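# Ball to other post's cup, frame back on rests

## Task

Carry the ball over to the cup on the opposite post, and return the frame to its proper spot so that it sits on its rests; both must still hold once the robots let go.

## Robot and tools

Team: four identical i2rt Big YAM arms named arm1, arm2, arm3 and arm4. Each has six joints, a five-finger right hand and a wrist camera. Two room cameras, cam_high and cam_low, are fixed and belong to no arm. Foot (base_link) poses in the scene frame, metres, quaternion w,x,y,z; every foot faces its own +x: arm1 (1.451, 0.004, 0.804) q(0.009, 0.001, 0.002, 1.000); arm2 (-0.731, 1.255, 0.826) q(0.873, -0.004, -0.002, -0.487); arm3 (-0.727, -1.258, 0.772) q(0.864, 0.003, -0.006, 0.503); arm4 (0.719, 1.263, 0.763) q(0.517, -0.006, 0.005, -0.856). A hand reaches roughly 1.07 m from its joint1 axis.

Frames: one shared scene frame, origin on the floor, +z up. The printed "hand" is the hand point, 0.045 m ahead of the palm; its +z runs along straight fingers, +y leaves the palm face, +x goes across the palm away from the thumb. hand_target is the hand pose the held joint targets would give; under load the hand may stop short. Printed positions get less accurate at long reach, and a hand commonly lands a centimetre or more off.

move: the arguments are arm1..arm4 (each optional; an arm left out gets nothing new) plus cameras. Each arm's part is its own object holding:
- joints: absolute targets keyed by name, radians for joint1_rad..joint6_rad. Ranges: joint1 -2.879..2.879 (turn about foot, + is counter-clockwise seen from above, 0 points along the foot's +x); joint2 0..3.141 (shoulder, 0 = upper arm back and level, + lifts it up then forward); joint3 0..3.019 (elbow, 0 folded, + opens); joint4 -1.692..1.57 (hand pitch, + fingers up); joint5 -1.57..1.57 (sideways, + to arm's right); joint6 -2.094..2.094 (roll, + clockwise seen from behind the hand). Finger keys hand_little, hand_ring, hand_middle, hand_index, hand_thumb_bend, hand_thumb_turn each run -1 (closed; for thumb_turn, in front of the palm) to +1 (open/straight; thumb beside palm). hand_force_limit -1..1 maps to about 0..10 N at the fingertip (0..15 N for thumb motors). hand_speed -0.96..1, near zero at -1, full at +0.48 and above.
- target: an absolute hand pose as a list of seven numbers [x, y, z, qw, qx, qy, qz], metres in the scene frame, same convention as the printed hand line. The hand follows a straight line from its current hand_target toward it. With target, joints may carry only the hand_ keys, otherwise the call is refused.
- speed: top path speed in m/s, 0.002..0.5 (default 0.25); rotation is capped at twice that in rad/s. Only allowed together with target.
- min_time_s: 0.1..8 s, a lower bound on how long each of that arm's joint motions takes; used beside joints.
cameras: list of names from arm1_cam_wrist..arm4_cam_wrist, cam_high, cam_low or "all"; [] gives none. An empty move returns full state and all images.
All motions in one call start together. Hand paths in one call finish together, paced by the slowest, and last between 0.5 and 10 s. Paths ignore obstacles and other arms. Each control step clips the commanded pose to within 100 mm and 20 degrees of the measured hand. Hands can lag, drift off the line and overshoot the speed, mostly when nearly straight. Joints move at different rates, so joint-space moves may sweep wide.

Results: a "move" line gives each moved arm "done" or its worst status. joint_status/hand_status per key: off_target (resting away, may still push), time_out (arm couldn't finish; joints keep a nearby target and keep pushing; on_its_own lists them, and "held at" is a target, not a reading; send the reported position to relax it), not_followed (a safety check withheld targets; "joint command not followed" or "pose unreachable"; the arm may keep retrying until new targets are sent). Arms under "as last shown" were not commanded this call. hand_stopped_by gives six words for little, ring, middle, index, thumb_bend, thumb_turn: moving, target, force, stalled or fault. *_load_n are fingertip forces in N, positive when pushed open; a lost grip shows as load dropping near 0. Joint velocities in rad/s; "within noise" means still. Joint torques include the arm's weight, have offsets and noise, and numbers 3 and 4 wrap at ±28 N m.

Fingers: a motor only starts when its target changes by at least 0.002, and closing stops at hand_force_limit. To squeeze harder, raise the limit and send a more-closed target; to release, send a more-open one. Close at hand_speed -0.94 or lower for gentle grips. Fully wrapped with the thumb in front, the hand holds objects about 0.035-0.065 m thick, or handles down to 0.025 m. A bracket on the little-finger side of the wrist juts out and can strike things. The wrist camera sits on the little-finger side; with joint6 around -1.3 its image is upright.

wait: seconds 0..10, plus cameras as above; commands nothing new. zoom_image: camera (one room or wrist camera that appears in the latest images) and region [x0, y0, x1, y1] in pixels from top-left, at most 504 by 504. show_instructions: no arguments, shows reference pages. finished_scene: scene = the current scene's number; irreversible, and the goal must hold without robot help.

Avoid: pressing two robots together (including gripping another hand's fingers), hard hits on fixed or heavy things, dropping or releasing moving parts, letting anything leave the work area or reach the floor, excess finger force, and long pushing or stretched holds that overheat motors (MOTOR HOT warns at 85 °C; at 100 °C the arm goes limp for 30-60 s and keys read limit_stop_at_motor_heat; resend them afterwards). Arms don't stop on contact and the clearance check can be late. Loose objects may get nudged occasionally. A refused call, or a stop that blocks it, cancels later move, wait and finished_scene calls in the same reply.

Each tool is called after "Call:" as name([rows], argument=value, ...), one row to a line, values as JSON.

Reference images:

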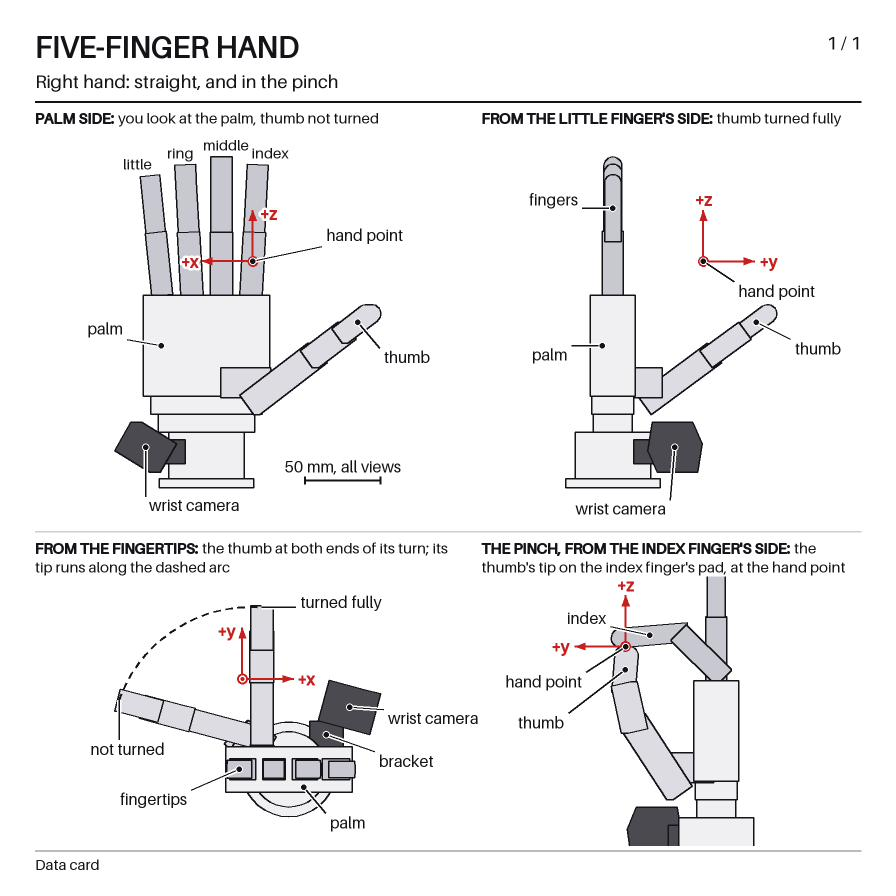

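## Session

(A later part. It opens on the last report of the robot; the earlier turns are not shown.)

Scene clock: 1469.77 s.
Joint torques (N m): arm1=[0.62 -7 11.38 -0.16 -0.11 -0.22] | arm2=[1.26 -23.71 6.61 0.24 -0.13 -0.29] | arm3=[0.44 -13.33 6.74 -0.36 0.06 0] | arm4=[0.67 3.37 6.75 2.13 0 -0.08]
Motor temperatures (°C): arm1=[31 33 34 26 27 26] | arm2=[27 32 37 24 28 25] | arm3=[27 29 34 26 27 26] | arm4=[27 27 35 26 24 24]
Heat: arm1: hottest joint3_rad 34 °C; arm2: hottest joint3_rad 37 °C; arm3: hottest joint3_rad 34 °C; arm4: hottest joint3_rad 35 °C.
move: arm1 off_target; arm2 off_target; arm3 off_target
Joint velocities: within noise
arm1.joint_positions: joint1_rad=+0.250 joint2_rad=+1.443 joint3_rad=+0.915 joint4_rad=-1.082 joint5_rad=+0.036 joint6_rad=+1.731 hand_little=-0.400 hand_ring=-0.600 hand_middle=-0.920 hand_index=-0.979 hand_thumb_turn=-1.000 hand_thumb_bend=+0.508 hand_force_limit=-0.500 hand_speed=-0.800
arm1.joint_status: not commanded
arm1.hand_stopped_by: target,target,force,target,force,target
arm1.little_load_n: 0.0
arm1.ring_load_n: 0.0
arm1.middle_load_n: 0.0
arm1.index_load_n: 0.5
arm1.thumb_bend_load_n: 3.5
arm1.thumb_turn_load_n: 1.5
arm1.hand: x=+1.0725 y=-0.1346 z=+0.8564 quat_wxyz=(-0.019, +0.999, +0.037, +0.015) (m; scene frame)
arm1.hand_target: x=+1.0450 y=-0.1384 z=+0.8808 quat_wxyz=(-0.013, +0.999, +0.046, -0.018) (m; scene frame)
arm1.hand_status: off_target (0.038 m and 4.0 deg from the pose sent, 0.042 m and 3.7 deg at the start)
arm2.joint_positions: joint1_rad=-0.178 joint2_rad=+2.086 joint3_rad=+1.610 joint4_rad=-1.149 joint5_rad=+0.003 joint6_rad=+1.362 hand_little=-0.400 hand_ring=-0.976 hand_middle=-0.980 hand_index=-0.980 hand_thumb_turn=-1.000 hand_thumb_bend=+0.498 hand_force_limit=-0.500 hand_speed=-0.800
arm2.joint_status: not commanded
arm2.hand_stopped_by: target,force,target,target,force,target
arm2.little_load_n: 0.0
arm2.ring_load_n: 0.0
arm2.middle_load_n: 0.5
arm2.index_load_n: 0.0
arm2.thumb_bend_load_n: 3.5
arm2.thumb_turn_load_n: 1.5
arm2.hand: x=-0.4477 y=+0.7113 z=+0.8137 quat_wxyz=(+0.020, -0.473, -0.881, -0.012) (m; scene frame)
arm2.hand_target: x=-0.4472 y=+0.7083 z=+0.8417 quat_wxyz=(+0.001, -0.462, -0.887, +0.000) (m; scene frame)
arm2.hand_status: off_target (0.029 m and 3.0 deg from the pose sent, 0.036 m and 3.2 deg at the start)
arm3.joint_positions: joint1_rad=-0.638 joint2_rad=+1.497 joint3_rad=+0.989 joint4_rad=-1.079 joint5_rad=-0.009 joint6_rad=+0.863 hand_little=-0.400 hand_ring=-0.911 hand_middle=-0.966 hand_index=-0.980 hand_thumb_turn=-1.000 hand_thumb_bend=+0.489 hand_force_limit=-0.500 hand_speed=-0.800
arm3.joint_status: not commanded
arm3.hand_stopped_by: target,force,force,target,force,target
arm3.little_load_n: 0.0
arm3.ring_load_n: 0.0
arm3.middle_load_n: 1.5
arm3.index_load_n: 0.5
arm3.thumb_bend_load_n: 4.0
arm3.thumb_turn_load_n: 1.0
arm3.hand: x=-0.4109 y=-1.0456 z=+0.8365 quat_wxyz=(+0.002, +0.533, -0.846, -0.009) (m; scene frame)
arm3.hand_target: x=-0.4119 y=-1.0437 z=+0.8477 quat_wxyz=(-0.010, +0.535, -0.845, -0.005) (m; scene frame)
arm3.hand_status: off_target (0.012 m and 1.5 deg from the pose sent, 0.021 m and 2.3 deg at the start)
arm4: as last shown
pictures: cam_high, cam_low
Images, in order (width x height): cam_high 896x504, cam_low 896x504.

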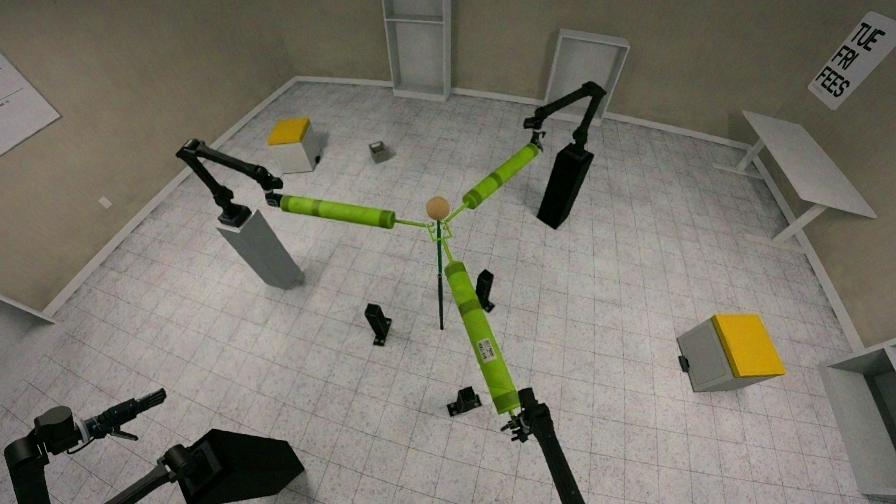

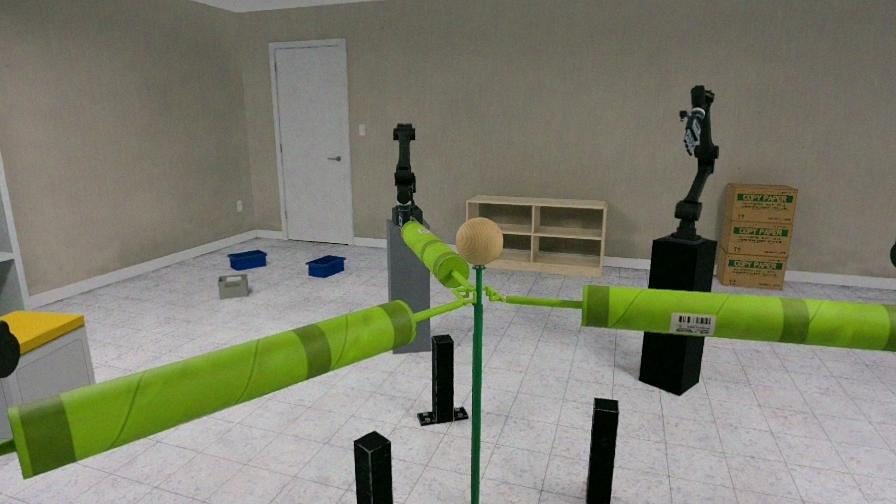

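Call:
move(arm1={"target": [1.0425, -0.138, 0.9303, -0.012, 0.9988, 0.046, -0.018], "speed": 0.05}, arm2={"target": [-0.4481, 0.7091, 0.8924, 0, 0.4617, 0.8870, 0], "speed": 0.05}, arm3={"target": [-0.413, -1.0426, 0.8979, 0.010, -0.535, 0.8448, 0.005], "speed": 0.05}, cameras=["cam_low", "cam_high"])

Call:
zoom_image(camera="cam_high", region=[410, 190, 470, 250])

Call:
zoom_image(camera="cam_low", region=[430, 250, 530, 320])

Scene clock: 1482.23 s.
Joint torques (N m): arm1=[0.38 -9.47 11.71 -0.95 -0.09 -0.23] | arm2=[1.08 -22.3 10.85 -1.85 -0.28 -0.32] | arm3=[-1.38 -12.28 11.21 -1.4 0.34 -0.13] | arm4=[0.62 3.43 6.74 2.13 -0.01 -0.09]
Motor temperatures (°C): arm1=[31 32 34 26 27 26] | arm2=[27 32 37 24 28 25] | arm3=[27 29 34 26 27 26] | arm4=[27 27 35 26 24 24]
Heat: arm1: hottest joint3_rad 34 °C; arm2: hottest joint3_rad 37 °C; arm3: hottest joint3_rad 34 °C; arm4: hottest joint3_rad 35 °C.
move: arm1 off_target; arm2 off_target; arm3 off_target
Joint velocities: within noise
arm1.joint_positions: joint1_rad=+0.250 joint2_rad=+1.426 joint3_rad=+1.003 joint4_rad=-1.198 joint5_rad=+0.036 joint6_rad=+1.731 hand_little=-0.400 hand_ring=-0.600 hand_middle=-0.920 hand_index=-0.980 hand_thumb_turn=-1.000 hand_thumb_bend=+0.508 hand_force_limit=-0.500 hand_speed=-0.800
arm1.joint_status: not commanded
arm1.hand_stopped_by: target,target,force,target,force,target
arm1.little_load_n: 0.0
arm1.ring_load_n: 0.0
arm1.middle_load_n: 0.5
arm1.index_load_n: 0.5
arm1.thumb_bend_load_n: 4.0
arm1.thumb_turn_load_n: 1.0
arm1.hand: x=+1.0640 y=-0.1362 z=+0.8918 quat_wxyz=(-0.020, +0.999, +0.036, +0.021) (m; scene frame)
arm1.hand_target: x=+1.0441 y=-0.1376 z=+0.9298 quat_wxyz=(-0.013, +0.999, +0.046, -0.019) (m; scene frame)
arm1.hand_status: off_target (0.044 m and 4.7 deg from the pose sent, 0.080 m and 4.0 deg at the start)
arm2.joint_positions: joint1_rad=-0.186 joint2_rad=+2.023 joint3_rad=+1.613 joint4_rad=-1.213 joint5_rad=+0.006 joint6_rad=+1.361 hand_little=-0.400 hand_ring=-0.976 hand_middle=-0.980 hand_index=-0.980 hand_thumb_turn=-1.000 hand_thumb_bend=+0.498 hand_force_limit=-0.500 hand_speed=-0.800
arm2.joint_status: not commanded
arm2.hand_stopped_by: target,force,target,target,force,target
arm2.little_load_n: 0.0
arm2.ring_load_n: 0.0
arm2.middle_load_n: 1.0
arm2.index_load_n: 0.0
arm2.thumb_bend_load_n: 4.0
arm2.thumb_turn_load_n: 1.5
arm2.hand: x=-0.4553 y=+0.7164 z=+0.8511 quat_wxyz=(+0.020, -0.476, -0.879, -0.011) (m; scene frame)
arm2.hand_target: x=-0.4485 y=+0.7100 z=+0.8915 quat_wxyz=(+0.000, -0.462, -0.887, +0.001) (m; scene frame)
arm2.hand_status: off_target (0.043 m and 3.2 deg from the pose sent, 0.079 m and 3.0 deg at the start)
arm3.joint_positions: joint1_rad=-0.620 joint2_rad=+1.438 joint3_rad=+1.024 joint4_rad=-1.194 joint5_rad=-0.017 joint6_rad=+0.882 hand_little=-0.400 hand_ring=-0.911 hand_middle=-0.966 hand_index=-0.980 hand_thumb_turn=-1.000 hand_thumb_bend=+0.489 hand_force_limit=-0.500 hand_speed=-0.800
arm3.joint_status: not commanded
arm3.hand_stopped_by: target,force,force,target,force,target
arm3.little_load_n: 0.0
arm3.ring_load_n: 0.0
arm3.middle_load_n: 2.0
arm3.index_load_n: 0.0
arm3.thumb_bend_load_n: 4.0
arm3.thumb_turn_load_n: 1.5
arm3.hand: x=-0.4252 y=-1.0434 z=+0.8717 quat_wxyz=(+0.011, +0.532, -0.847, -0.014) (m; scene frame)
arm3.hand_target: x=-0.4138 y=-1.0427 z=+0.8974 quat_wxyz=(-0.010, +0.535, -0.845, -0.005) (m; scene frame)
arm3.hand_status: off_target (0.029 m and 2.6 deg from the pose sent, 0.062 m and 1.5 deg at the start)
arm4: as last shown
arm4.little_load_n: -0.5
arm4.index_load_n: 0.5
arm4.thumb_turn_load_n: 0.5
pictures: cam_high, cam_low
Images, in order (width x height): cam_high 896x504, cam_low 896x504.

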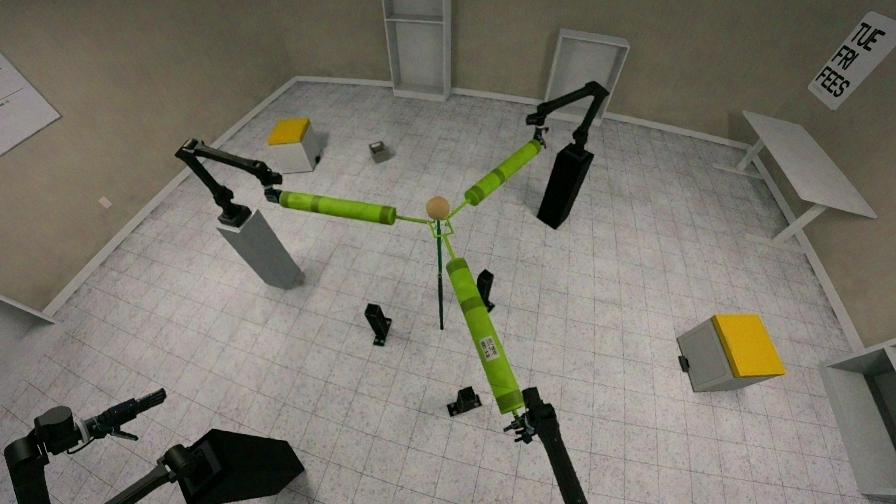

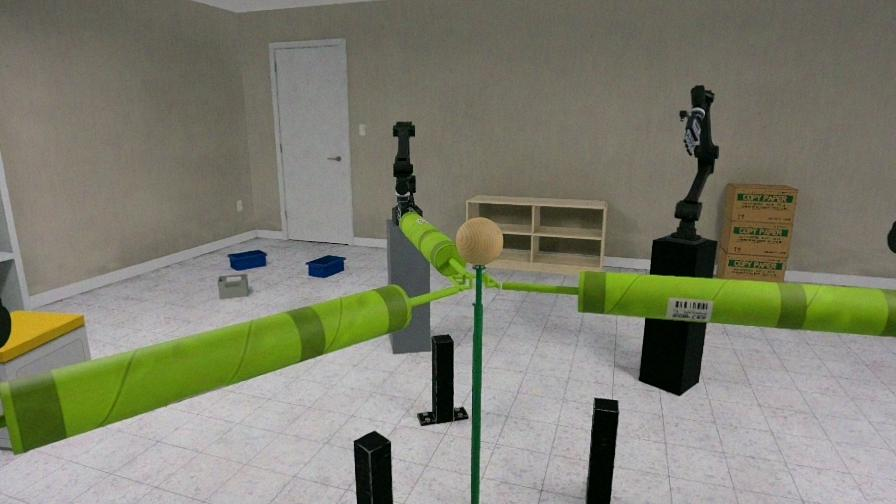

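Scaled by 8.400.

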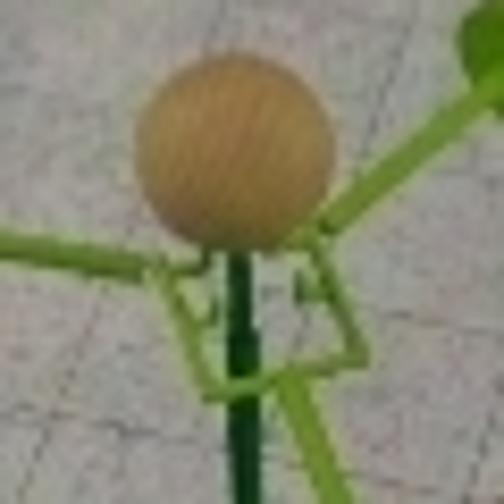

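Scaled by 5.040.

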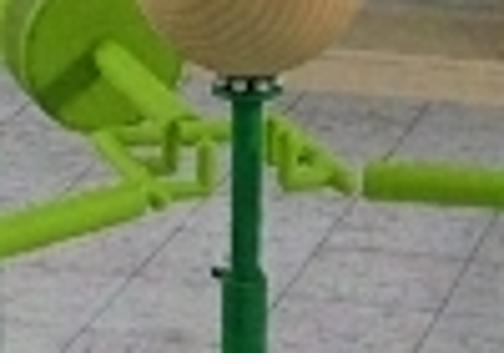

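Call:
move(arm1={"target": [1.0595, -0.140, 0.9353, -0.012, 0.9988, 0.046, -0.018], "speed": 0.05}, arm2={"target": [-0.4271, 0.7061, 0.8974, 0, 0.4617, 0.8870, 0], "speed": 0.05}, arm3={"target": [-0.393, -1.0446, 0.9029, 0.010, -0.535, 0.8448, 0.005], "speed": 0.05}, cameras=["cam_low", "cam_high"])

Call:
zoom_image(camera="cam_high", region=[410, 190, 470, 250])

Call:
zoom_image(camera="cam_low", region=[430, 250, 530, 320])

Scene clock: 1493.90 s.
Joint torques (N m): arm1=[1.55 -9.23 9.43 -0.51 -0.17 -0.09] | arm2=[3.9 -20.25 12.16 -1.14 -0.22 -0.12] | arm3=[-2.14 -10.81 12.46 -0.59 0.19 -0.27] | arm4=[0.67 3.37 6.75 2.13 0 -0.08]
Motor temperatures (°C): arm1=[31 32 36 26 27 26] | arm2=[27 33 38 24 28 25] | arm3=[27 29 34 26 27 26] | arm4=[27 27 35 26 24 24]
Heat: arm1: hottest joint3_rad 36 °C; arm2: hottest joint3_rad 38 °C; arm3: hottest joint3_rad 34 °C; arm4: hottest joint3_rad 35 °C.
move: arm1 off_target; arm2 off_target; arm3 off_target
Joint velocities: within noise
arm1.joint_positions: joint1_rad=+0.250 joint2_rad=+1.384 joint3_rad=+1.003 joint4_rad=-1.227 joint5_rad=+0.037 joint6_rad=+1.731 hand_little=-0.400 hand_ring=-0.600 hand_middle=-0.920 hand_index=-0.980 hand_thumb_turn=-1.000 hand_thumb_bend=+0.508 hand_force_limit=-0.500 hand_speed=-0.800
arm1.joint_status: not commanded
arm1.hand_stopped_by: target,target,force,target,force,target
arm1.little_load_n: 0.0
arm1.ring_load_n: 0.0
arm1.middle_load_n: 0.5
arm1.index_load_n: 0.5
arm1.thumb_bend_load_n: 3.5
arm1.thumb_turn_load_n: 1.5
arm1.hand: x=+1.0702 y=-0.1345 z=+0.9071 quat_wxyz=(-0.020, +0.999, +0.036, +0.014) (m; scene frame)
arm1.hand_target: x=+1.0602 y=-0.1398 z=+0.9350 quat_wxyz=(-0.012, +0.999, +0.046, -0.018) (m; scene frame)
arm1.hand_status: off_target (0.031 m and 3.9 deg from the pose sent, 0.044 m and 4.7 deg at the start)
arm2.joint_positions: joint1_rad=-0.177 joint2_rad=+2.023 joint3_rad=+1.649 joint4_rad=-1.257 joint5_rad=+0.003 joint6_rad=+1.369 hand_little=-0.400 hand_ring=-0.976 hand_middle=-0.980 hand_index=-0.980 hand_thumb_turn=-1.000 hand_thumb_bend=+0.498 hand_force_limit=-0.500 hand_speed=-0.800
arm2.joint_status: not commanded
arm2.hand_stopped_by: target,force,target,target,force,target
arm2.little_load_n: 0.0
arm2.ring_load_n: 0.0
arm2.middle_load_n: 0.5
arm2.index_load_n: 0.5
arm2.thumb_bend_load_n: 3.5
arm2.thumb_turn_load_n: 1.5
arm2.hand: x=-0.4487 y=+0.7160 z=+0.8637 quat_wxyz=(+0.022, -0.476, -0.879, -0.014) (m; scene frame)
arm2.hand_target: x=-0.4277 y=+0.7077 z=+0.8974 quat_wxyz=(-0.001, -0.462, -0.887, +0.000) (m; scene frame)
arm2.hand_status: off_target (0.041 m and 3.5 deg from the pose sent, 0.055 m and 3.2 deg at the start)
arm3.joint_positions: joint1_rad=-0.629 joint2_rad=+1.448 joint3_rad=+1.066 joint4_rad=-1.224 joint5_rad=-0.013 joint6_rad=+0.875 hand_little=-0.400 hand_ring=-0.911 hand_middle=-0.966 hand_index=-0.980 hand_thumb_turn=-1.000 hand_thumb_bend=+0.489 hand_force_limit=-0.500 hand_speed=-0.800
arm3.joint_status: not commanded
arm3.hand_stopped_by: target,force,force,target,force,target
arm3.little_load_n: 0.0
arm3.ring_load_n: 0.0
arm3.middle_load_n: 2.0
arm3.index_load_n: 0.0
arm3.thumb_bend_load_n: 4.0
arm3.thumb_turn_load_n: 1.5
arm3.hand: x=-0.4154 y=-1.0434 z=+0.8824 quat_wxyz=(+0.011, +0.531, -0.847, -0.011) (m; scene frame)
arm3.hand_target: x=-0.3940 y=-1.0449 z=+0.9029 quat_wxyz=(-0.011, +0.535, -0.845, -0.004) (m; scene frame)
arm3.hand_status: off_target (0.030 m and 2.5 deg from the pose sent, 0.045 m and 2.6 deg at the start)
arm4: as last shown
arm4.little_load_n: 0.0
arm4.index_load_n: 0.0
arm4.thumb_turn_load_n: 0.0
pictures: cam_high, cam_low
Images, in order (width x height): cam_high 896x504, cam_low 896x504.

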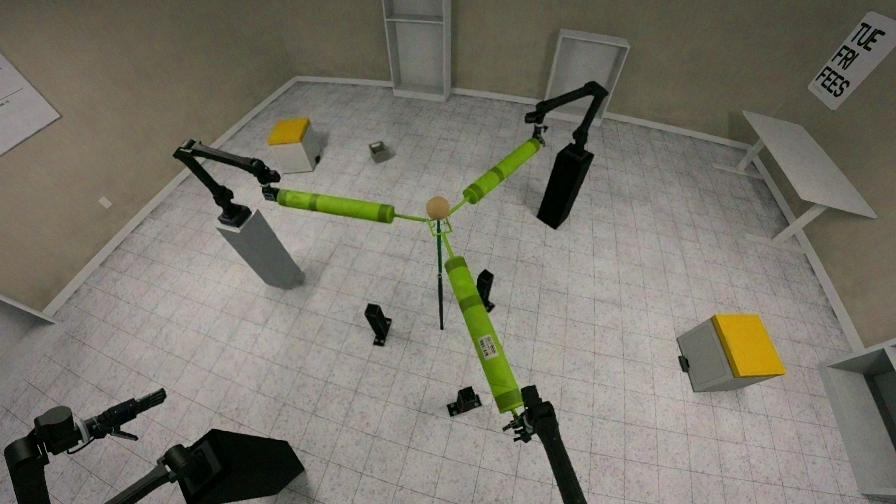

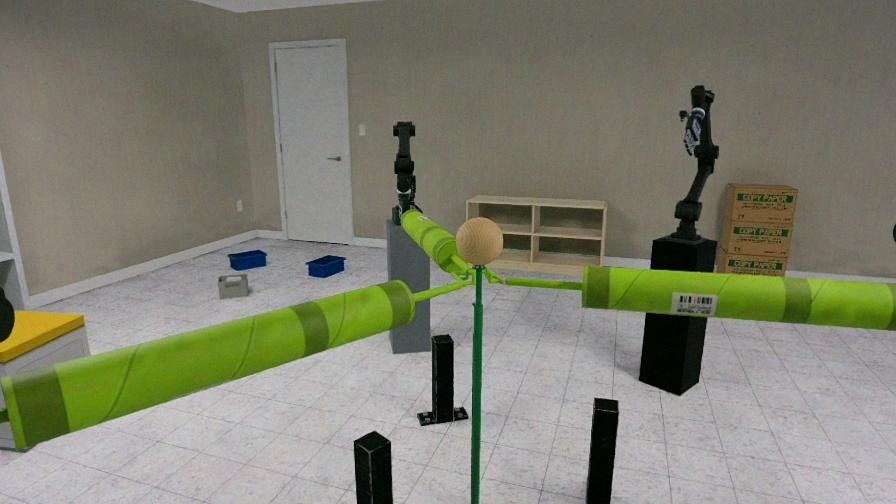

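Scaled by 8.400.

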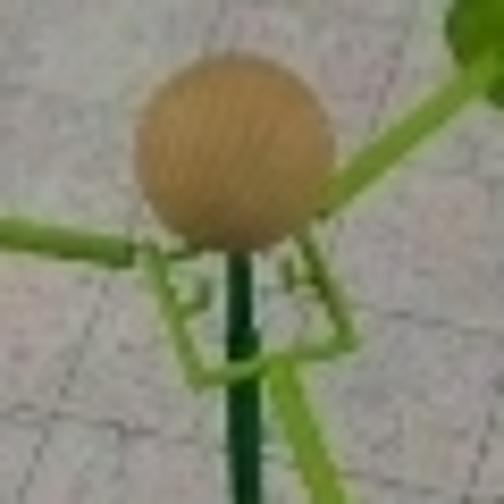

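Scaled by 5.040.

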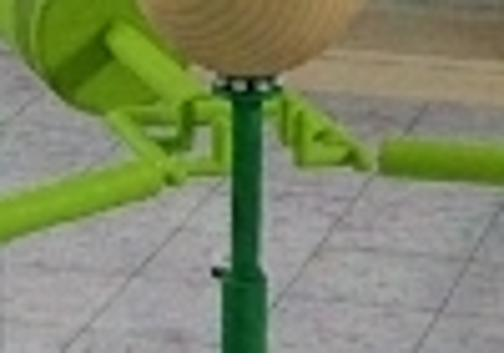

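Call:
move(arm1={"target": [1.0675, -0.143, 1.0253, -0.012, 0.9988, 0.046, -0.018], "speed": 0.05}, arm2={"target": [-0.4191, 0.7031, 0.9974, 0, 0.4617, 0.8870, 0], "speed": 0.05}, arm3={"target": [-0.385, -1.0476, 0.9929, 0.010, -0.535, 0.8448, 0.005], "speed": 0.05}, cameras=["cam_low", "cam_high"])

Call:
zoom_image(camera="cam_high", region=[400, 180, 480, 260])

Call:
zoom_image(camera="cam_low", region=[430, 200, 530, 300])

Scene clock: 1521.97 s.
Joint torques (N m): arm1=[1.96 -8.82 13.82 -0.72 -0.18 0] | arm2=[3.49 -24.29 13.89 -1.06 -0.27 -0.07] | arm3=[-2.2 -12.92 13.82 -1.11 0.07 -0.3] | arm4=[0.73 3.43 6.74 2.13 -0.01 -0.09]
Motor temperatures (°C): arm1=[31 32 36 26 27 26] | arm2=[27 34 38 24 28 25] | arm3=[27 29 35 26 27 26] | arm4=[27 27 35 26 24 24]
Heat: arm1: hottest joint3_rad 36 °C; arm2: hottest joint3_rad 38 °C; arm3: hottest joint3_rad 35 °C; arm4: hottest joint3_rad 35 °C.
move: arm1 off_target; arm2 off_target; arm3 off_target
Joint velocities: within noise
arm1.joint_positions: joint1_rad=+0.257 joint2_rad=+1.316 joint3_rad=+1.133 joint4_rad=-1.468 joint5_rad=+0.037 joint6_rad=+1.736 hand_little=-0.400 hand_ring=-0.600 hand_middle=-0.920 hand_index=-0.980 hand_thumb_turn=-1.000 hand_thumb_bend=+0.508 hand_force_limit=-0.500 hand_speed=-0.800
arm1.joint_status: not commanded
arm1.hand_stopped_by: target,target,force,target,force,target
arm1.little_load_n: 0.0
arm1.ring_load_n: 0.0
arm1.middle_load_n: 1.0
arm1.index_load_n: 0.0
arm1.thumb_bend_load_n: 3.5
arm1.thumb_turn_load_n: 1.5
arm1.hand: x=+1.0872 y=-0.1328 z=+0.9776 quat_wxyz=(-0.024, +0.998, +0.038, +0.035) (m; scene frame)
arm1.hand_target: x=+1.0705 y=-0.1422 z=+1.0248 quat_wxyz=(-0.012, +0.999, +0.046, -0.018) (m; scene frame)
arm1.hand_status: off_target (0.053 m and 6.2 deg from the pose sent, 0.119 m and 3.9 deg at the start)
arm2.joint_positions: joint1_rad=-0.165 joint2_rad=+2.022 joint3_rad=+1.839 joint4_rad=-1.506 joint5_rad=+0.002 joint6_rad=+1.376 hand_little=-0.400 hand_ring=-0.976 hand_middle=-0.980 hand_index=-0.980 hand_thumb_turn=-1.000 hand_thumb_bend=+0.498 hand_force_limit=-0.500 hand_speed=-0.800
arm2.joint_status: not commanded
arm2.hand_stopped_by: target,force,target,target,force,target
arm2.little_load_n: 0.0
arm2.ring_load_n: 0.0
arm2.middle_load_n: 1.0
arm2.index_load_n: 0.0
arm2.thumb_bend_load_n: 3.5
arm2.thumb_turn_load_n: 1.5
arm2.hand: x=-0.4404 y=+0.7157 z=+0.9349 quat_wxyz=(+0.044, -0.473, -0.879, -0.033) (m; scene frame)
arm2.hand_target: x=-0.4209 y=+0.7070 z=+0.9967 quat_wxyz=(-0.001, -0.462, -0.887, +0.000) (m; scene frame)
arm2.hand_status: off_target (0.067 m and 6.4 deg from the pose sent, 0.137 m and 3.5 deg at the start)
arm3.joint_positions: joint1_rad=-0.646 joint2_rad=+1.448 joint3_rad=+1.264 joint4_rad=-1.461 joint5_rad=-0.008 joint6_rad=+0.865 hand_little=-0.400 hand_ring=-0.911 hand_middle=-0.966 hand_index=-0.980 hand_thumb_turn=-1.000 hand_thumb_bend=+0.489 hand_force_limit=-0.500 hand_speed=-0.800
arm3.joint_status: not commanded
arm3.hand_stopped_by: target,force,force,target,force,target
arm3.little_load_n: 0.0
arm3.ring_load_n: 0.5
arm3.middle_load_n: 2.0
arm3.index_load_n: 0.0
arm3.thumb_bend_load_n: 4.0
arm3.thumb_turn_load_n: 1.5
arm3.hand: x=-0.4025 y=-1.0468 z=+0.9558 quat_wxyz=(+0.030, +0.528, -0.849, -0.012) (m; scene frame)
arm3.hand_target: x=-0.3870 y=-1.0481 z=+0.9922 quat_wxyz=(-0.010, +0.535, -0.845, -0.004) (m; scene frame)
arm3.hand_status: off_target (0.041 m and 4.8 deg from the pose sent, 0.115 m and 2.5 deg at the start)
arm4: as last shown
arm4.little_load_n: 0.5
pictures: cam_high, cam_low
Images, in order (width x height): cam_high 896x504, cam_low 896x504.

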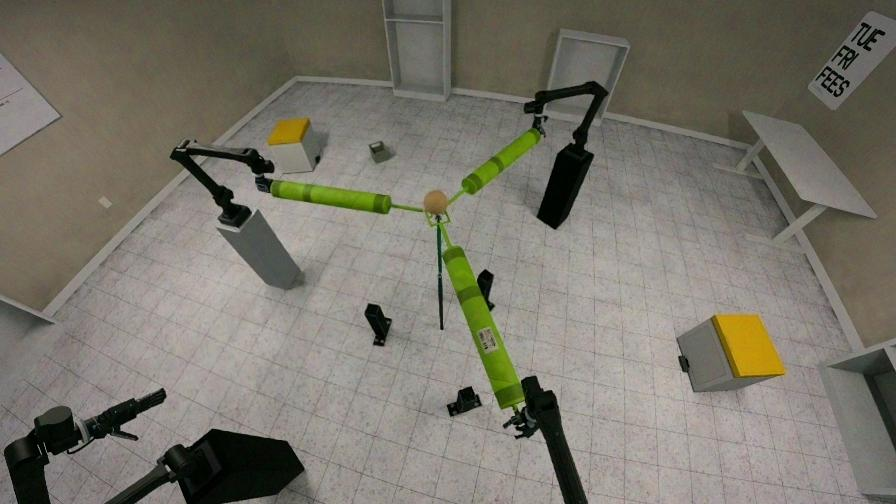

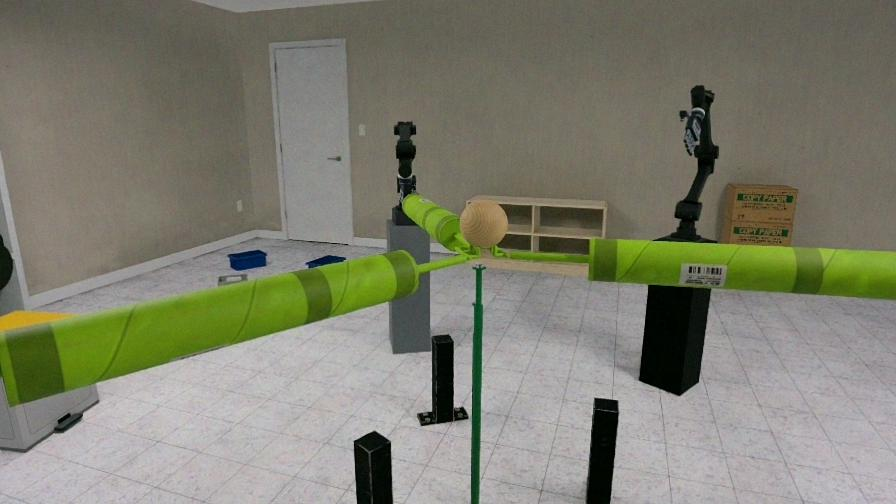

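Scaled by 6.300.

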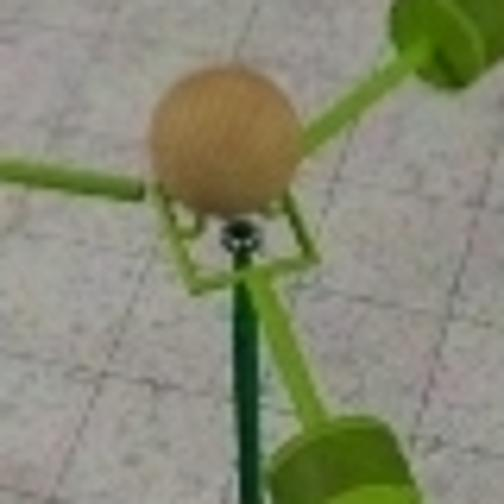

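Scaled by 5.040.

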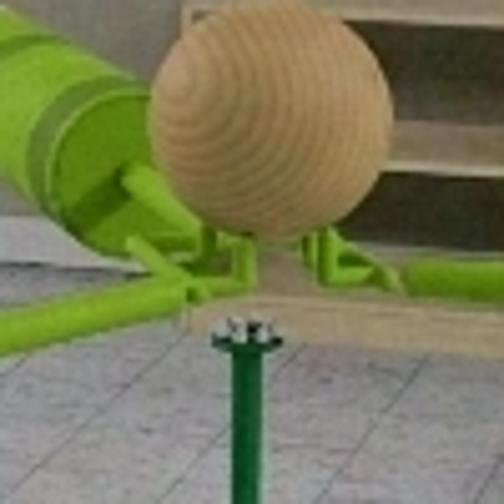

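Call:
move(arm1={"target": [1.0675, -0.143, 1.0553, -0.012, 0.9988, 0.046, -0.018], "speed": 0.05}, arm2={"target": [-0.4191, 0.7031, 1.0374, 0, 0.4617, 0.8870, 0], "speed": 0.05}, arm3={"target": [-0.385, -1.0476, 1.0229, 0.010, -0.535, 0.8448, 0.005], "speed": 0.05}, cameras=["cam_low"])

Call:
zoom_image(camera="cam_low", region=[430, 200, 530, 300])

Scene clock: 1541.80 s.
Joint torques (N m): arm1=[1.79 -8.76 14.41 -0.55 -0.15 -0.01] | arm2=[3.31 -23.41 14.61 -0.53 -0.2 -0.11] | arm3=[-1.38 -13.8 14.05 -0.77 -0.04 -0.26] | arm4=[0.67 3.31 6.76 2.13 0 -0.08]
Motor temperatures (°C): arm1=[31 32 39 26 27 26] | arm2=[27 33 41 24 28 25] | arm3=[27 30 37 26 27 26] | arm4=[27 27 35 26 24 24]
Heat: arm1: hottest joint3_rad 39 °C; arm2: hottest joint3_rad 41 °C; arm3: hottest joint3_rad 37 °C; arm4: hottest joint3_rad 35 °C.
move: arm1 off_target; arm2 off_target; arm3 off_target
Joint velocities: within noise
arm1.joint_positions: joint1_rad=+0.259 joint2_rad=+1.310 joint3_rad=+1.203 joint4_rad=-1.553 joint5_rad=+0.036 joint6_rad=+1.738 hand_little=-0.400 hand_ring=-0.600 hand_middle=-0.920 hand_index=-0.980 hand_thumb_turn=-1.000 hand_thumb_bend=+0.508 hand_force_limit=-0.500 hand_speed=-0.800
arm1.joint_status: not commanded
arm1.hand_stopped_by: target,target,force,target,force,target
arm1.little_load_n: 0.0
arm1.ring_load_n: 0.0
arm1.middle_load_n: 1.0
arm1.index_load_n: 0.5
arm1.thumb_bend_load_n: 4.0
arm1.thumb_turn_load_n: 1.0
arm1.hand: x=+1.0878 y=-0.1334 z=+1.0060 quat_wxyz=(-0.025, +0.998, +0.038, +0.039) (m; scene frame)
arm1.hand_target: x=+1.0710 y=-0.1421 z=+1.0549 quat_wxyz=(-0.012, +0.999, +0.046, -0.018) (m; scene frame)
arm1.hand_status: off_target (0.054 m and 6.8 deg from the pose sent, 0.081 m and 6.3 deg at the start)
arm2.joint_positions: joint1_rad=-0.165 joint2_rad=+2.015 joint3_rad=+1.935 joint4_rad=-1.619 joint5_rad=+0.002 joint6_rad=+1.377 hand_little=-0.400 hand_ring=-0.976 hand_middle=-0.980 hand_index=-0.980 hand_thumb_turn=-1.000 hand_thumb_bend=+0.498 hand_force_limit=-0.500 hand_speed=-0.800
arm2.joint_status: not commanded
arm2.hand_stopped_by: target,force,target,target,force,target
arm2.little_load_n: 0.0
arm2.ring_load_n: 0.0
arm2.middle_load_n: 1.0
arm2.index_load_n: 0.0
arm2.thumb_bend_load_n: 3.5
arm2.thumb_turn_load_n: 1.0
arm2.hand: x=-0.4404 y=+0.7159 z=+0.9756 quat_wxyz=(+0.048, -0.473, -0.879, -0.036) (m; scene frame)
arm2.hand_target: x=-0.4212 y=+0.7075 z=+1.0369 quat_wxyz=(-0.001, -0.462, -0.887, +0.000) (m; scene frame)
arm2.hand_status: off_target (0.067 m and 7.0 deg from the pose sent, 0.105 m and 6.5 deg at the start)
arm3.joint_positions: joint1_rad=-0.649 joint2_rad=+1.447 joint3_rad=+1.335 joint4_rad=-1.545 joint5_rad=-0.006 joint6_rad=+0.862 hand_little=-0.400 hand_ring=-0.911 hand_middle=-0.966 hand_index=-0.980 hand_thumb_turn=-1.000 hand_thumb_bend=+0.489 hand_force_limit=-0.500 hand_speed=-0.800
arm3.joint_status: not commanded
arm3.hand_stopped_by: target,force,force,target,force,target
arm3.little_load_n: 0.0
arm3.ring_load_n: 0.0
arm3.middle_load_n: 2.0
arm3.index_load_n: 0.0
arm3.thumb_bend_load_n: 4.0
arm3.thumb_turn_load_n: 1.5
arm3.hand: x=-0.4017 y=-1.0481 z=+0.9833 quat_wxyz=(+0.036, +0.528, -0.848, -0.012) (m; scene frame)
arm3.hand_target: x=-0.3873 y=-1.0484 z=+1.0221 quat_wxyz=(-0.010, +0.535, -0.845, -0.004) (m; scene frame)
arm3.hand_status: off_target (0.043 m and 5.4 deg from the pose sent, 0.069 m and 4.8 deg at the start)
arm4: as last shown
arm4.little_load_n: 0.0
pictures: cam_low
Images, in order (width x height): cam_low 896x504.

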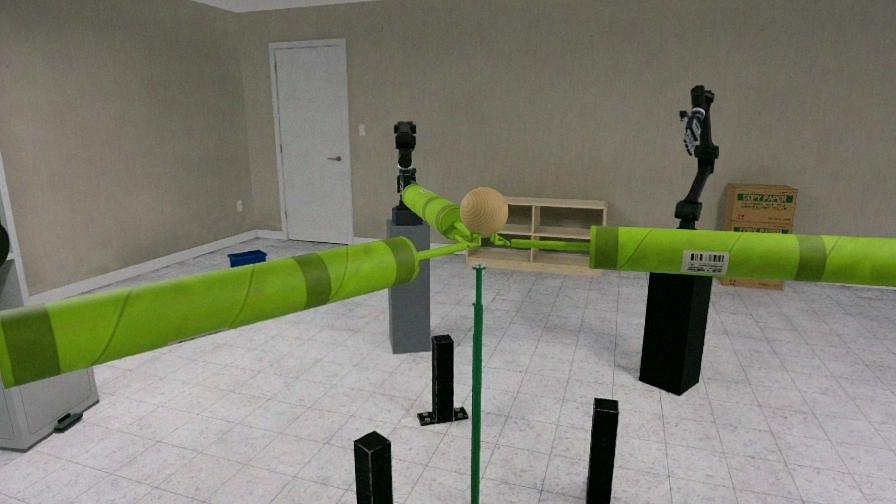

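Scaled by 5.040.

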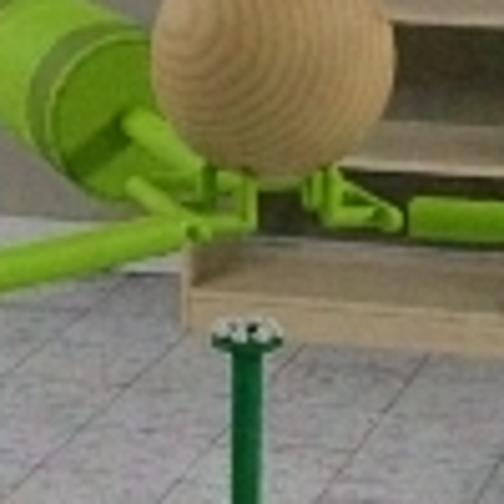

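Call:
move(arm1={"target": [0.9975, 0.110, 1.0553, -0.012, 0.9988, 0.046, -0.018], "speed": 0.08}, arm2={"target": [-0.4891, 0.9561, 1.0374, 0, 0.4617, 0.8870, 0], "speed": 0.08}, arm3={"target": [-0.455, -0.7946, 1.0229, 0.010, -0.535, 0.8448, 0.005], "speed": 0.08}, cameras=["cam_low", "cam_high"])

Call:
zoom_image(camera="cam_high", region=[400, 210, 480, 290])

Call:
zoom_image(camera="cam_low", region=[430, 180, 530, 280])

Scene clock: 1551.13 s.
Joint torques (N m): arm1=[1.08 -9.41 15.25 -0.16 -0.55 -0.1] | arm2=[4.13 -9.93 8.5 0.17 -0.37 -0.09] | arm3=[-0.03 -15.74 14.11 -0.42 0.03 -0.13] | arm4=[0.73 3.43 6.72 2.14 0 -0.09]
Motor temperatures (°C): arm1=[31 32 39 26 27 26] | arm2=[27 33 40 24 28 25] | arm3=[27 29 37 26 27 26] | arm4=[27 27 35 26 24 24]
Heat: arm1: hottest joint3_rad 39 °C; arm2: hottest joint3_rad 40 °C; arm3: hottest joint3_rad 37 °C; arm4: hottest joint3_rad 35 °C.
move: arm1 off_target; arm2 off_target; arm3 off_target
Joint velocities: within noise
arm1.joint_positions: joint1_rad=-0.348 joint2_rad=+1.510 joint3_rad=+1.425 joint4_rad=-1.552 joint5_rad=+0.024 joint6_rad=+1.128 hand_little=-0.400 hand_ring=-0.600 hand_middle=-0.920 hand_index=-0.980 hand_thumb_turn=-1.000 hand_thumb_bend=+0.508 hand_force_limit=-0.500 hand_speed=-0.800
arm1.joint_status: not commanded
arm1.hand_stopped_by: target,target,force,target,force,target
arm1.little_load_n: 0.0
arm1.ring_load_n: 0.0
arm1.middle_load_n: 0.5
arm1.index_load_n: 0.0
arm1.thumb_bend_load_n: 4.0
arm1.thumb_turn_load_n: 1.5
arm1.hand: x=+1.0263 y=+0.1003 z=+1.0154 quat_wxyz=(+0.004, +0.999, +0.039, +0.035) (m; scene frame)
arm1.hand_target: x=+1.0011 y=+0.1090 z=+1.0557 quat_wxyz=(-0.013, +0.999, +0.046, -0.018) (m; scene frame)
arm1.hand_status: off_target (0.050 m and 6.3 deg from the pose sent, 0.264 m and 6.8 deg at the start)
arm2.joint_positions: joint1_rad=-0.067 joint2_rad=+1.315 joint3_rad=+1.175 joint4_rad=-1.485 joint5_rad=+0.006 joint6_rad=+1.479 hand_little=-0.400 hand_ring=-0.976 hand_middle=-0.980 hand_index=-0.980 hand_thumb_turn=-1.000 hand_thumb_bend=+0.498 hand_force_limit=-0.500 hand_speed=-0.800
arm2.joint_status: not commanded
arm2.hand_stopped_by: target,force,target,target,force,target
arm2.little_load_n: 0.0
arm2.ring_load_n: 0.0
arm2.middle_load_n: 1.0
arm2.index_load_n: 0.0
arm2.thumb_bend_load_n: 3.5
arm2.thumb_turn_load_n: 1.0
arm2.hand: x=-0.4995 y=+0.9493 z=+1.0202 quat_wxyz=(+0.022, -0.476, -0.879, -0.008) (m; scene frame)
arm2.hand_target: x=-0.4896 y=+0.9562 z=+1.0371 quat_wxyz=(+0.000, -0.462, -0.887, +0.000) (m; scene frame)
arm2.hand_status: off_target (0.021 m and 3.3 deg from the pose sent, 0.253 m and 7.0 deg at the start)
arm3.joint_positions: joint1_rad=-0.140 joint2_rad=+1.690 joint3_rad=+1.643 joint4_rad=-1.581 joint5_rad=-0.005 joint6_rad=+1.373 hand_little=-0.400 hand_ring=-0.911 hand_middle=-0.966 hand_index=-0.980 hand_thumb_turn=-1.000 hand_thumb_bend=+0.489 hand_force_limit=-0.500 hand_speed=-0.800
arm3.joint_status: not commanded
arm3.hand_stopped_by: target,force,force,target,force,target
arm3.little_load_n: 0.0
arm3.ring_load_n: 0.0
arm3.middle_load_n: 2.0
arm3.index_load_n: 0.0
arm3.thumb_bend_load_n: 4.0
arm3.thumb_turn_load_n: 1.5
arm3.hand: x=-0.4630 y=-0.8092 z=+0.9909 quat_wxyz=(+0.022, +0.528, -0.849, +0.005) (m; scene frame)
arm3.hand_target: x=-0.4561 y=-0.7963 z=+1.0228 quat_wxyz=(-0.011, +0.535, -0.845, -0.005) (m; scene frame)
arm3.hand_status: off_target (0.036 m and 3.9 deg from the pose sent, 0.262 m and 5.4 deg at the start)
arm4: as last shown
pictures: cam_high, cam_low
Images, in order (width x height): cam_high 896x504, cam_low 896x504.

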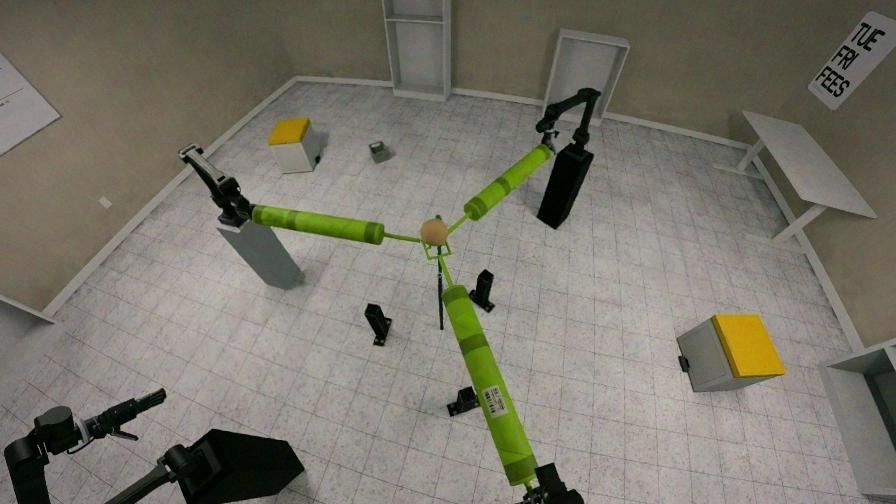

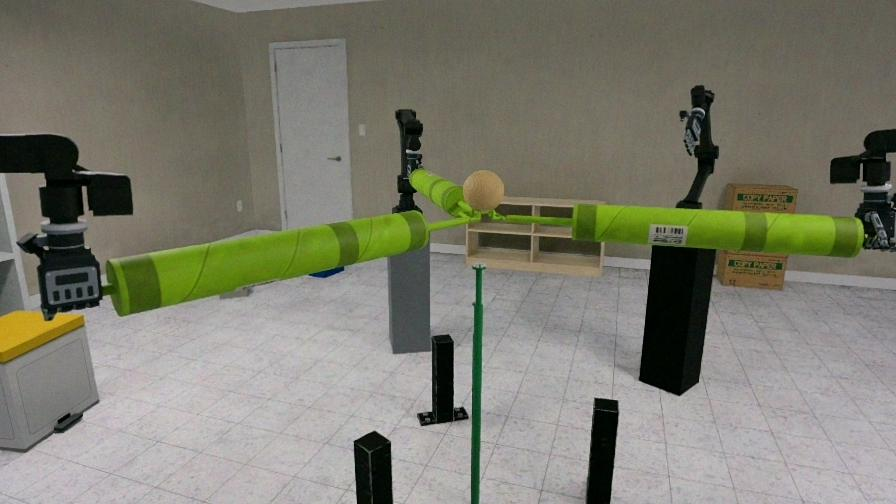

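Scaled by 6.300.

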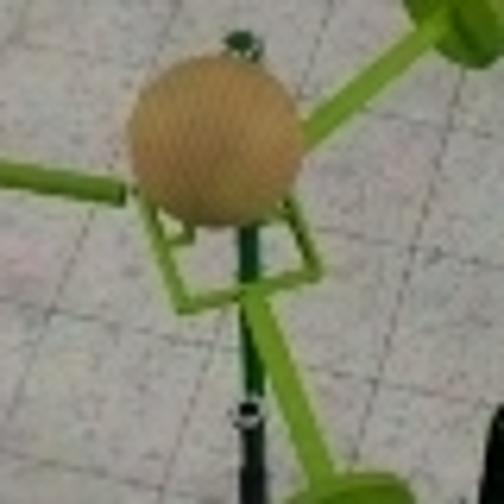

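Scaled by 5.040.

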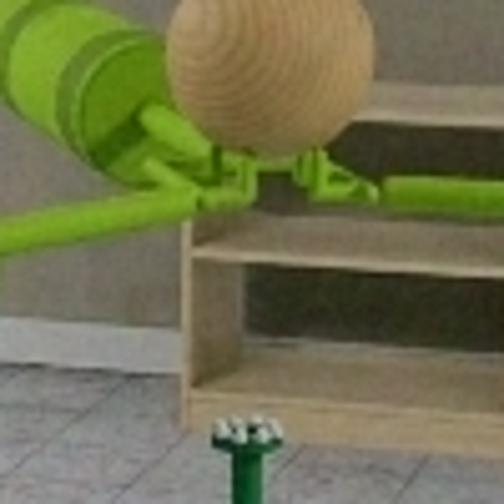

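Call:
move(arm1={"target": [0.9975, 0.122, 0.8953, -0.012, 0.9988, 0.046, -0.018], "speed": 0.07}, arm2={"target": [-0.4891, 0.9681, 0.8674, 0, 0.4617, 0.8870, 0], "speed": 0.07}, arm3={"target": [-0.455, -0.7826, 0.8629, 0.010, -0.535, 0.8448, 0.005], "speed": 0.07}, cameras=["cam_low", "cam_high"])

Call:
zoom_image(camera="cam_high", region=[400, 220, 480, 300])

Call:
zoom_image(camera="cam_low", region=[430, 200, 530, 300])

Scene clock: 1562.17 s.
Joint torques (N m): arm1=[1.73 -10.64 8.4 0.59 -0.84 -0.08] | arm2=[3.66 -8.18 6.58 0.25 -0.28 -0.12] | arm3=[-0.56 -17.08 8.32 0.7 0.07 -0.11] | arm4=[0.67 3.43 6.72 2.14 0 -0.09]
Motor temperatures (°C): arm1=[31 32 40 26 28 26] | arm2=[27 33 40 24 28 25] | arm3=[27 30 37 26 27 26] | arm4=[27 27 35 26 24 24]
Heat: arm1: hottest joint3_rad 40 °C; arm2: hottest joint3_rad 40 °C; arm3: hottest joint3_rad 37 °C; arm4: hottest joint3_rad 35 °C.
move: arm1 off_target; arm2 done; arm3 off_target
Joint velocities: within noise
arm1.joint_positions: joint1_rad=-0.383 joint2_rad=+1.618 joint3_rad=+1.181 joint4_rad=-1.159 joint5_rad=+0.030 joint6_rad=+1.099 hand_little=-0.400 hand_ring=-0.600 hand_middle=-0.920 hand_index=-0.980 hand_thumb_turn=-1.000 hand_thumb_bend=+0.508 hand_force_limit=-0.500 hand_speed=-0.800
arm1.joint_status: not commanded
arm1.hand_stopped_by: target,target,force,target,force,target
arm1.little_load_n: 0.0
arm1.ring_load_n: 0.0
arm1.middle_load_n: 0.5
arm1.index_load_n: 0.0
arm1.thumb_bend_load_n: 4.0
arm1.thumb_turn_load_n: 1.0
arm1.hand: x=+1.0160 y=+0.1212 z=+0.8780 quat_wxyz=(-0.006, +0.999, +0.036, +0.017) (m; scene frame)
arm1.hand_target: x=+0.9983 y=+0.1218 z=+0.8957 quat_wxyz=(-0.012, +0.999, +0.046, -0.018) (m; scene frame)
arm1.hand_status: off_target (0.025 m and 4.3 deg from the pose sent, 0.125 m and 6.4 deg at the start)
arm2.joint_positions: joint1_rad=-0.042 joint2_rad=+1.414 joint3_rad=+0.828 joint4_rad=-1.004 joint5_rad=+0.005 joint6_rad=+1.503 hand_little=-0.400 hand_ring=-0.976 hand_middle=-0.980 hand_index=-0.980 hand_thumb_turn=-1.000 hand_thumb_bend=+0.498 hand_force_limit=-0.500 hand_speed=-0.800
arm2.joint_status: not commanded
arm2.hand_stopped_by: target,force,target,target,force,target
arm2.little_load_n: 0.0
arm2.ring_load_n: 0.0
arm2.middle_load_n: 1.0
arm2.index_load_n: 0.0
arm2.thumb_bend_load_n: 4.0
arm2.thumb_turn_load_n: 1.5
arm2.hand: x=-0.4975 y=+0.9632 z=+0.8639 quat_wxyz=(+0.007, -0.475, -0.880, +0.001) (m; scene frame)
arm2.hand_target: x=-0.4893 y=+0.9682 z=+0.8673 quat_wxyz=(+0.000, -0.462, -0.887, +0.000) (m; scene frame)
arm2.hand_status: done (0.010 m and 2.0 deg from the pose sent, 0.154 m and 3.3 deg at the start)
arm3.joint_positions: joint1_rad=-0.122 joint2_rad=+1.790 joint3_rad=+1.402 joint4_rad=-1.221 joint5_rad=-0.005 joint6_rad=+1.385 hand_little=-0.400 hand_ring=-0.911 hand_middle=-0.966 hand_index=-0.980 hand_thumb_turn=-1.000 hand_thumb_bend=+0.489 hand_force_limit=-0.500 hand_speed=-0.800
arm3.joint_status: not commanded
arm3.hand_stopped_by: target,force,force,target,force,target
arm3.little_load_n: 0.0
arm3.ring_load_n: 0.0
arm3.middle_load_n: 2.0
arm3.index_load_n: 0.0
arm3.thumb_bend_load_n: 4.0
arm3.thumb_turn_load_n: 1.5
arm3.hand: x=-0.4615 y=-0.7920 z=+0.8515 quat_wxyz=(+0.013, +0.530, -0.848, +0.002) (m; scene frame)
arm3.hand_target: x=-0.4551 y=-0.7829 z=+0.8631 quat_wxyz=(-0.010, +0.535, -0.845, -0.005) (m; scene frame)
arm3.hand_status: off_target (0.016 m and 2.8 deg from the pose sent, 0.131 m and 3.9 deg at the start)
arm4.joint_positions: joint1_rad=+0.171 joint2_rad=+0.544 joint3_rad=+1.325 joint4_rad=-1.530 joint5_rad=-0.053 joint6_rad=-1.311 hand_little=+1.000 hand_ring=+1.000 hand_middle=+1.000 hand_index=+1.000 hand_thumb_turn=+1.000 hand_thumb_bend=+1.000 hand_force_limit=+0.000 hand_speed=-0.800
arm4.joint_status: not commanded
arm4.hand_stopped_by: target,target,target,target,target,target
arm4.little_load_n: 0.0
arm4.ring_load_n: 0.0
arm4.middle_load_n: 0.0
arm4.index_load_n: 0.0
arm4.thumb_bend_load_n: 0.0
arm4.thumb_turn_load_n: 0.0
arm4.hand: x=+0.6352 y=+1.1107 z=+1.2002 quat_wxyz=(+0.279, +0.451, -0.798, +0.288) (m; scene frame)
arm4.hand_target: x=+0.6352 y=+1.1102 z=+1.2103 quat_wxyz=(+0.287, +0.449, -0.793, +0.296) (m; scene frame)
arm4.hand_status: not commanded
pictures: cam_high, cam_low
Images, in order (width x height): cam_high 896x504, cam_low 896x504.

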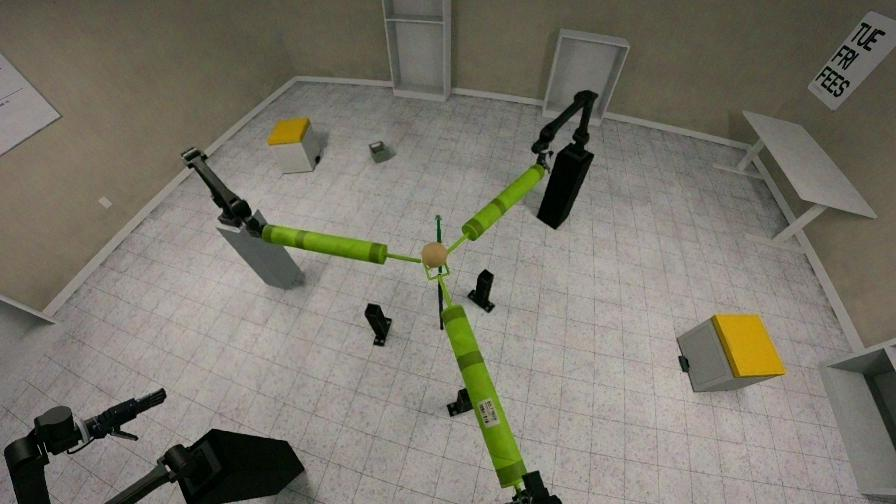

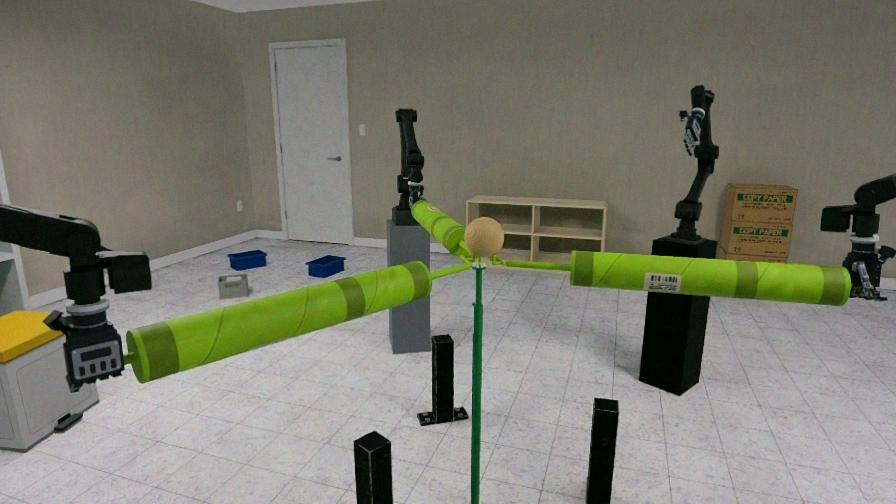

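Scaled by 6.300.

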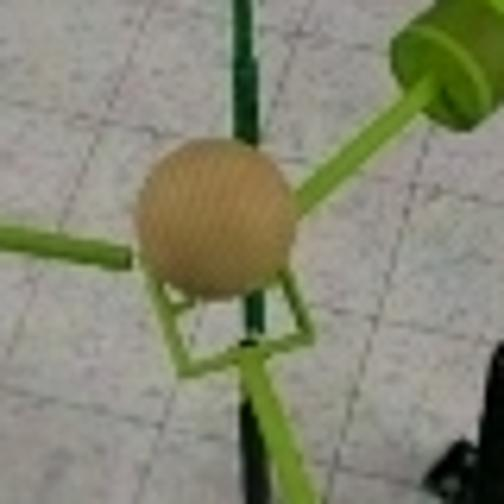

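Scaled by 5.040.

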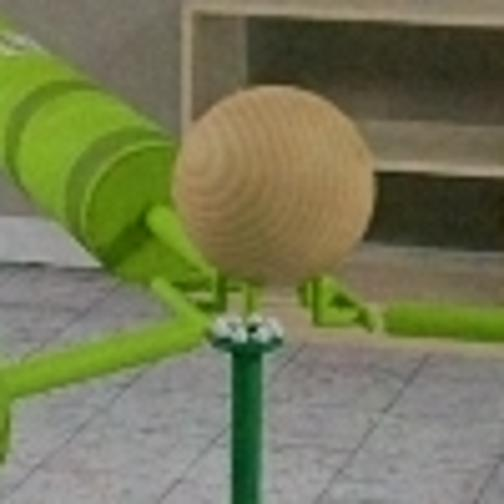

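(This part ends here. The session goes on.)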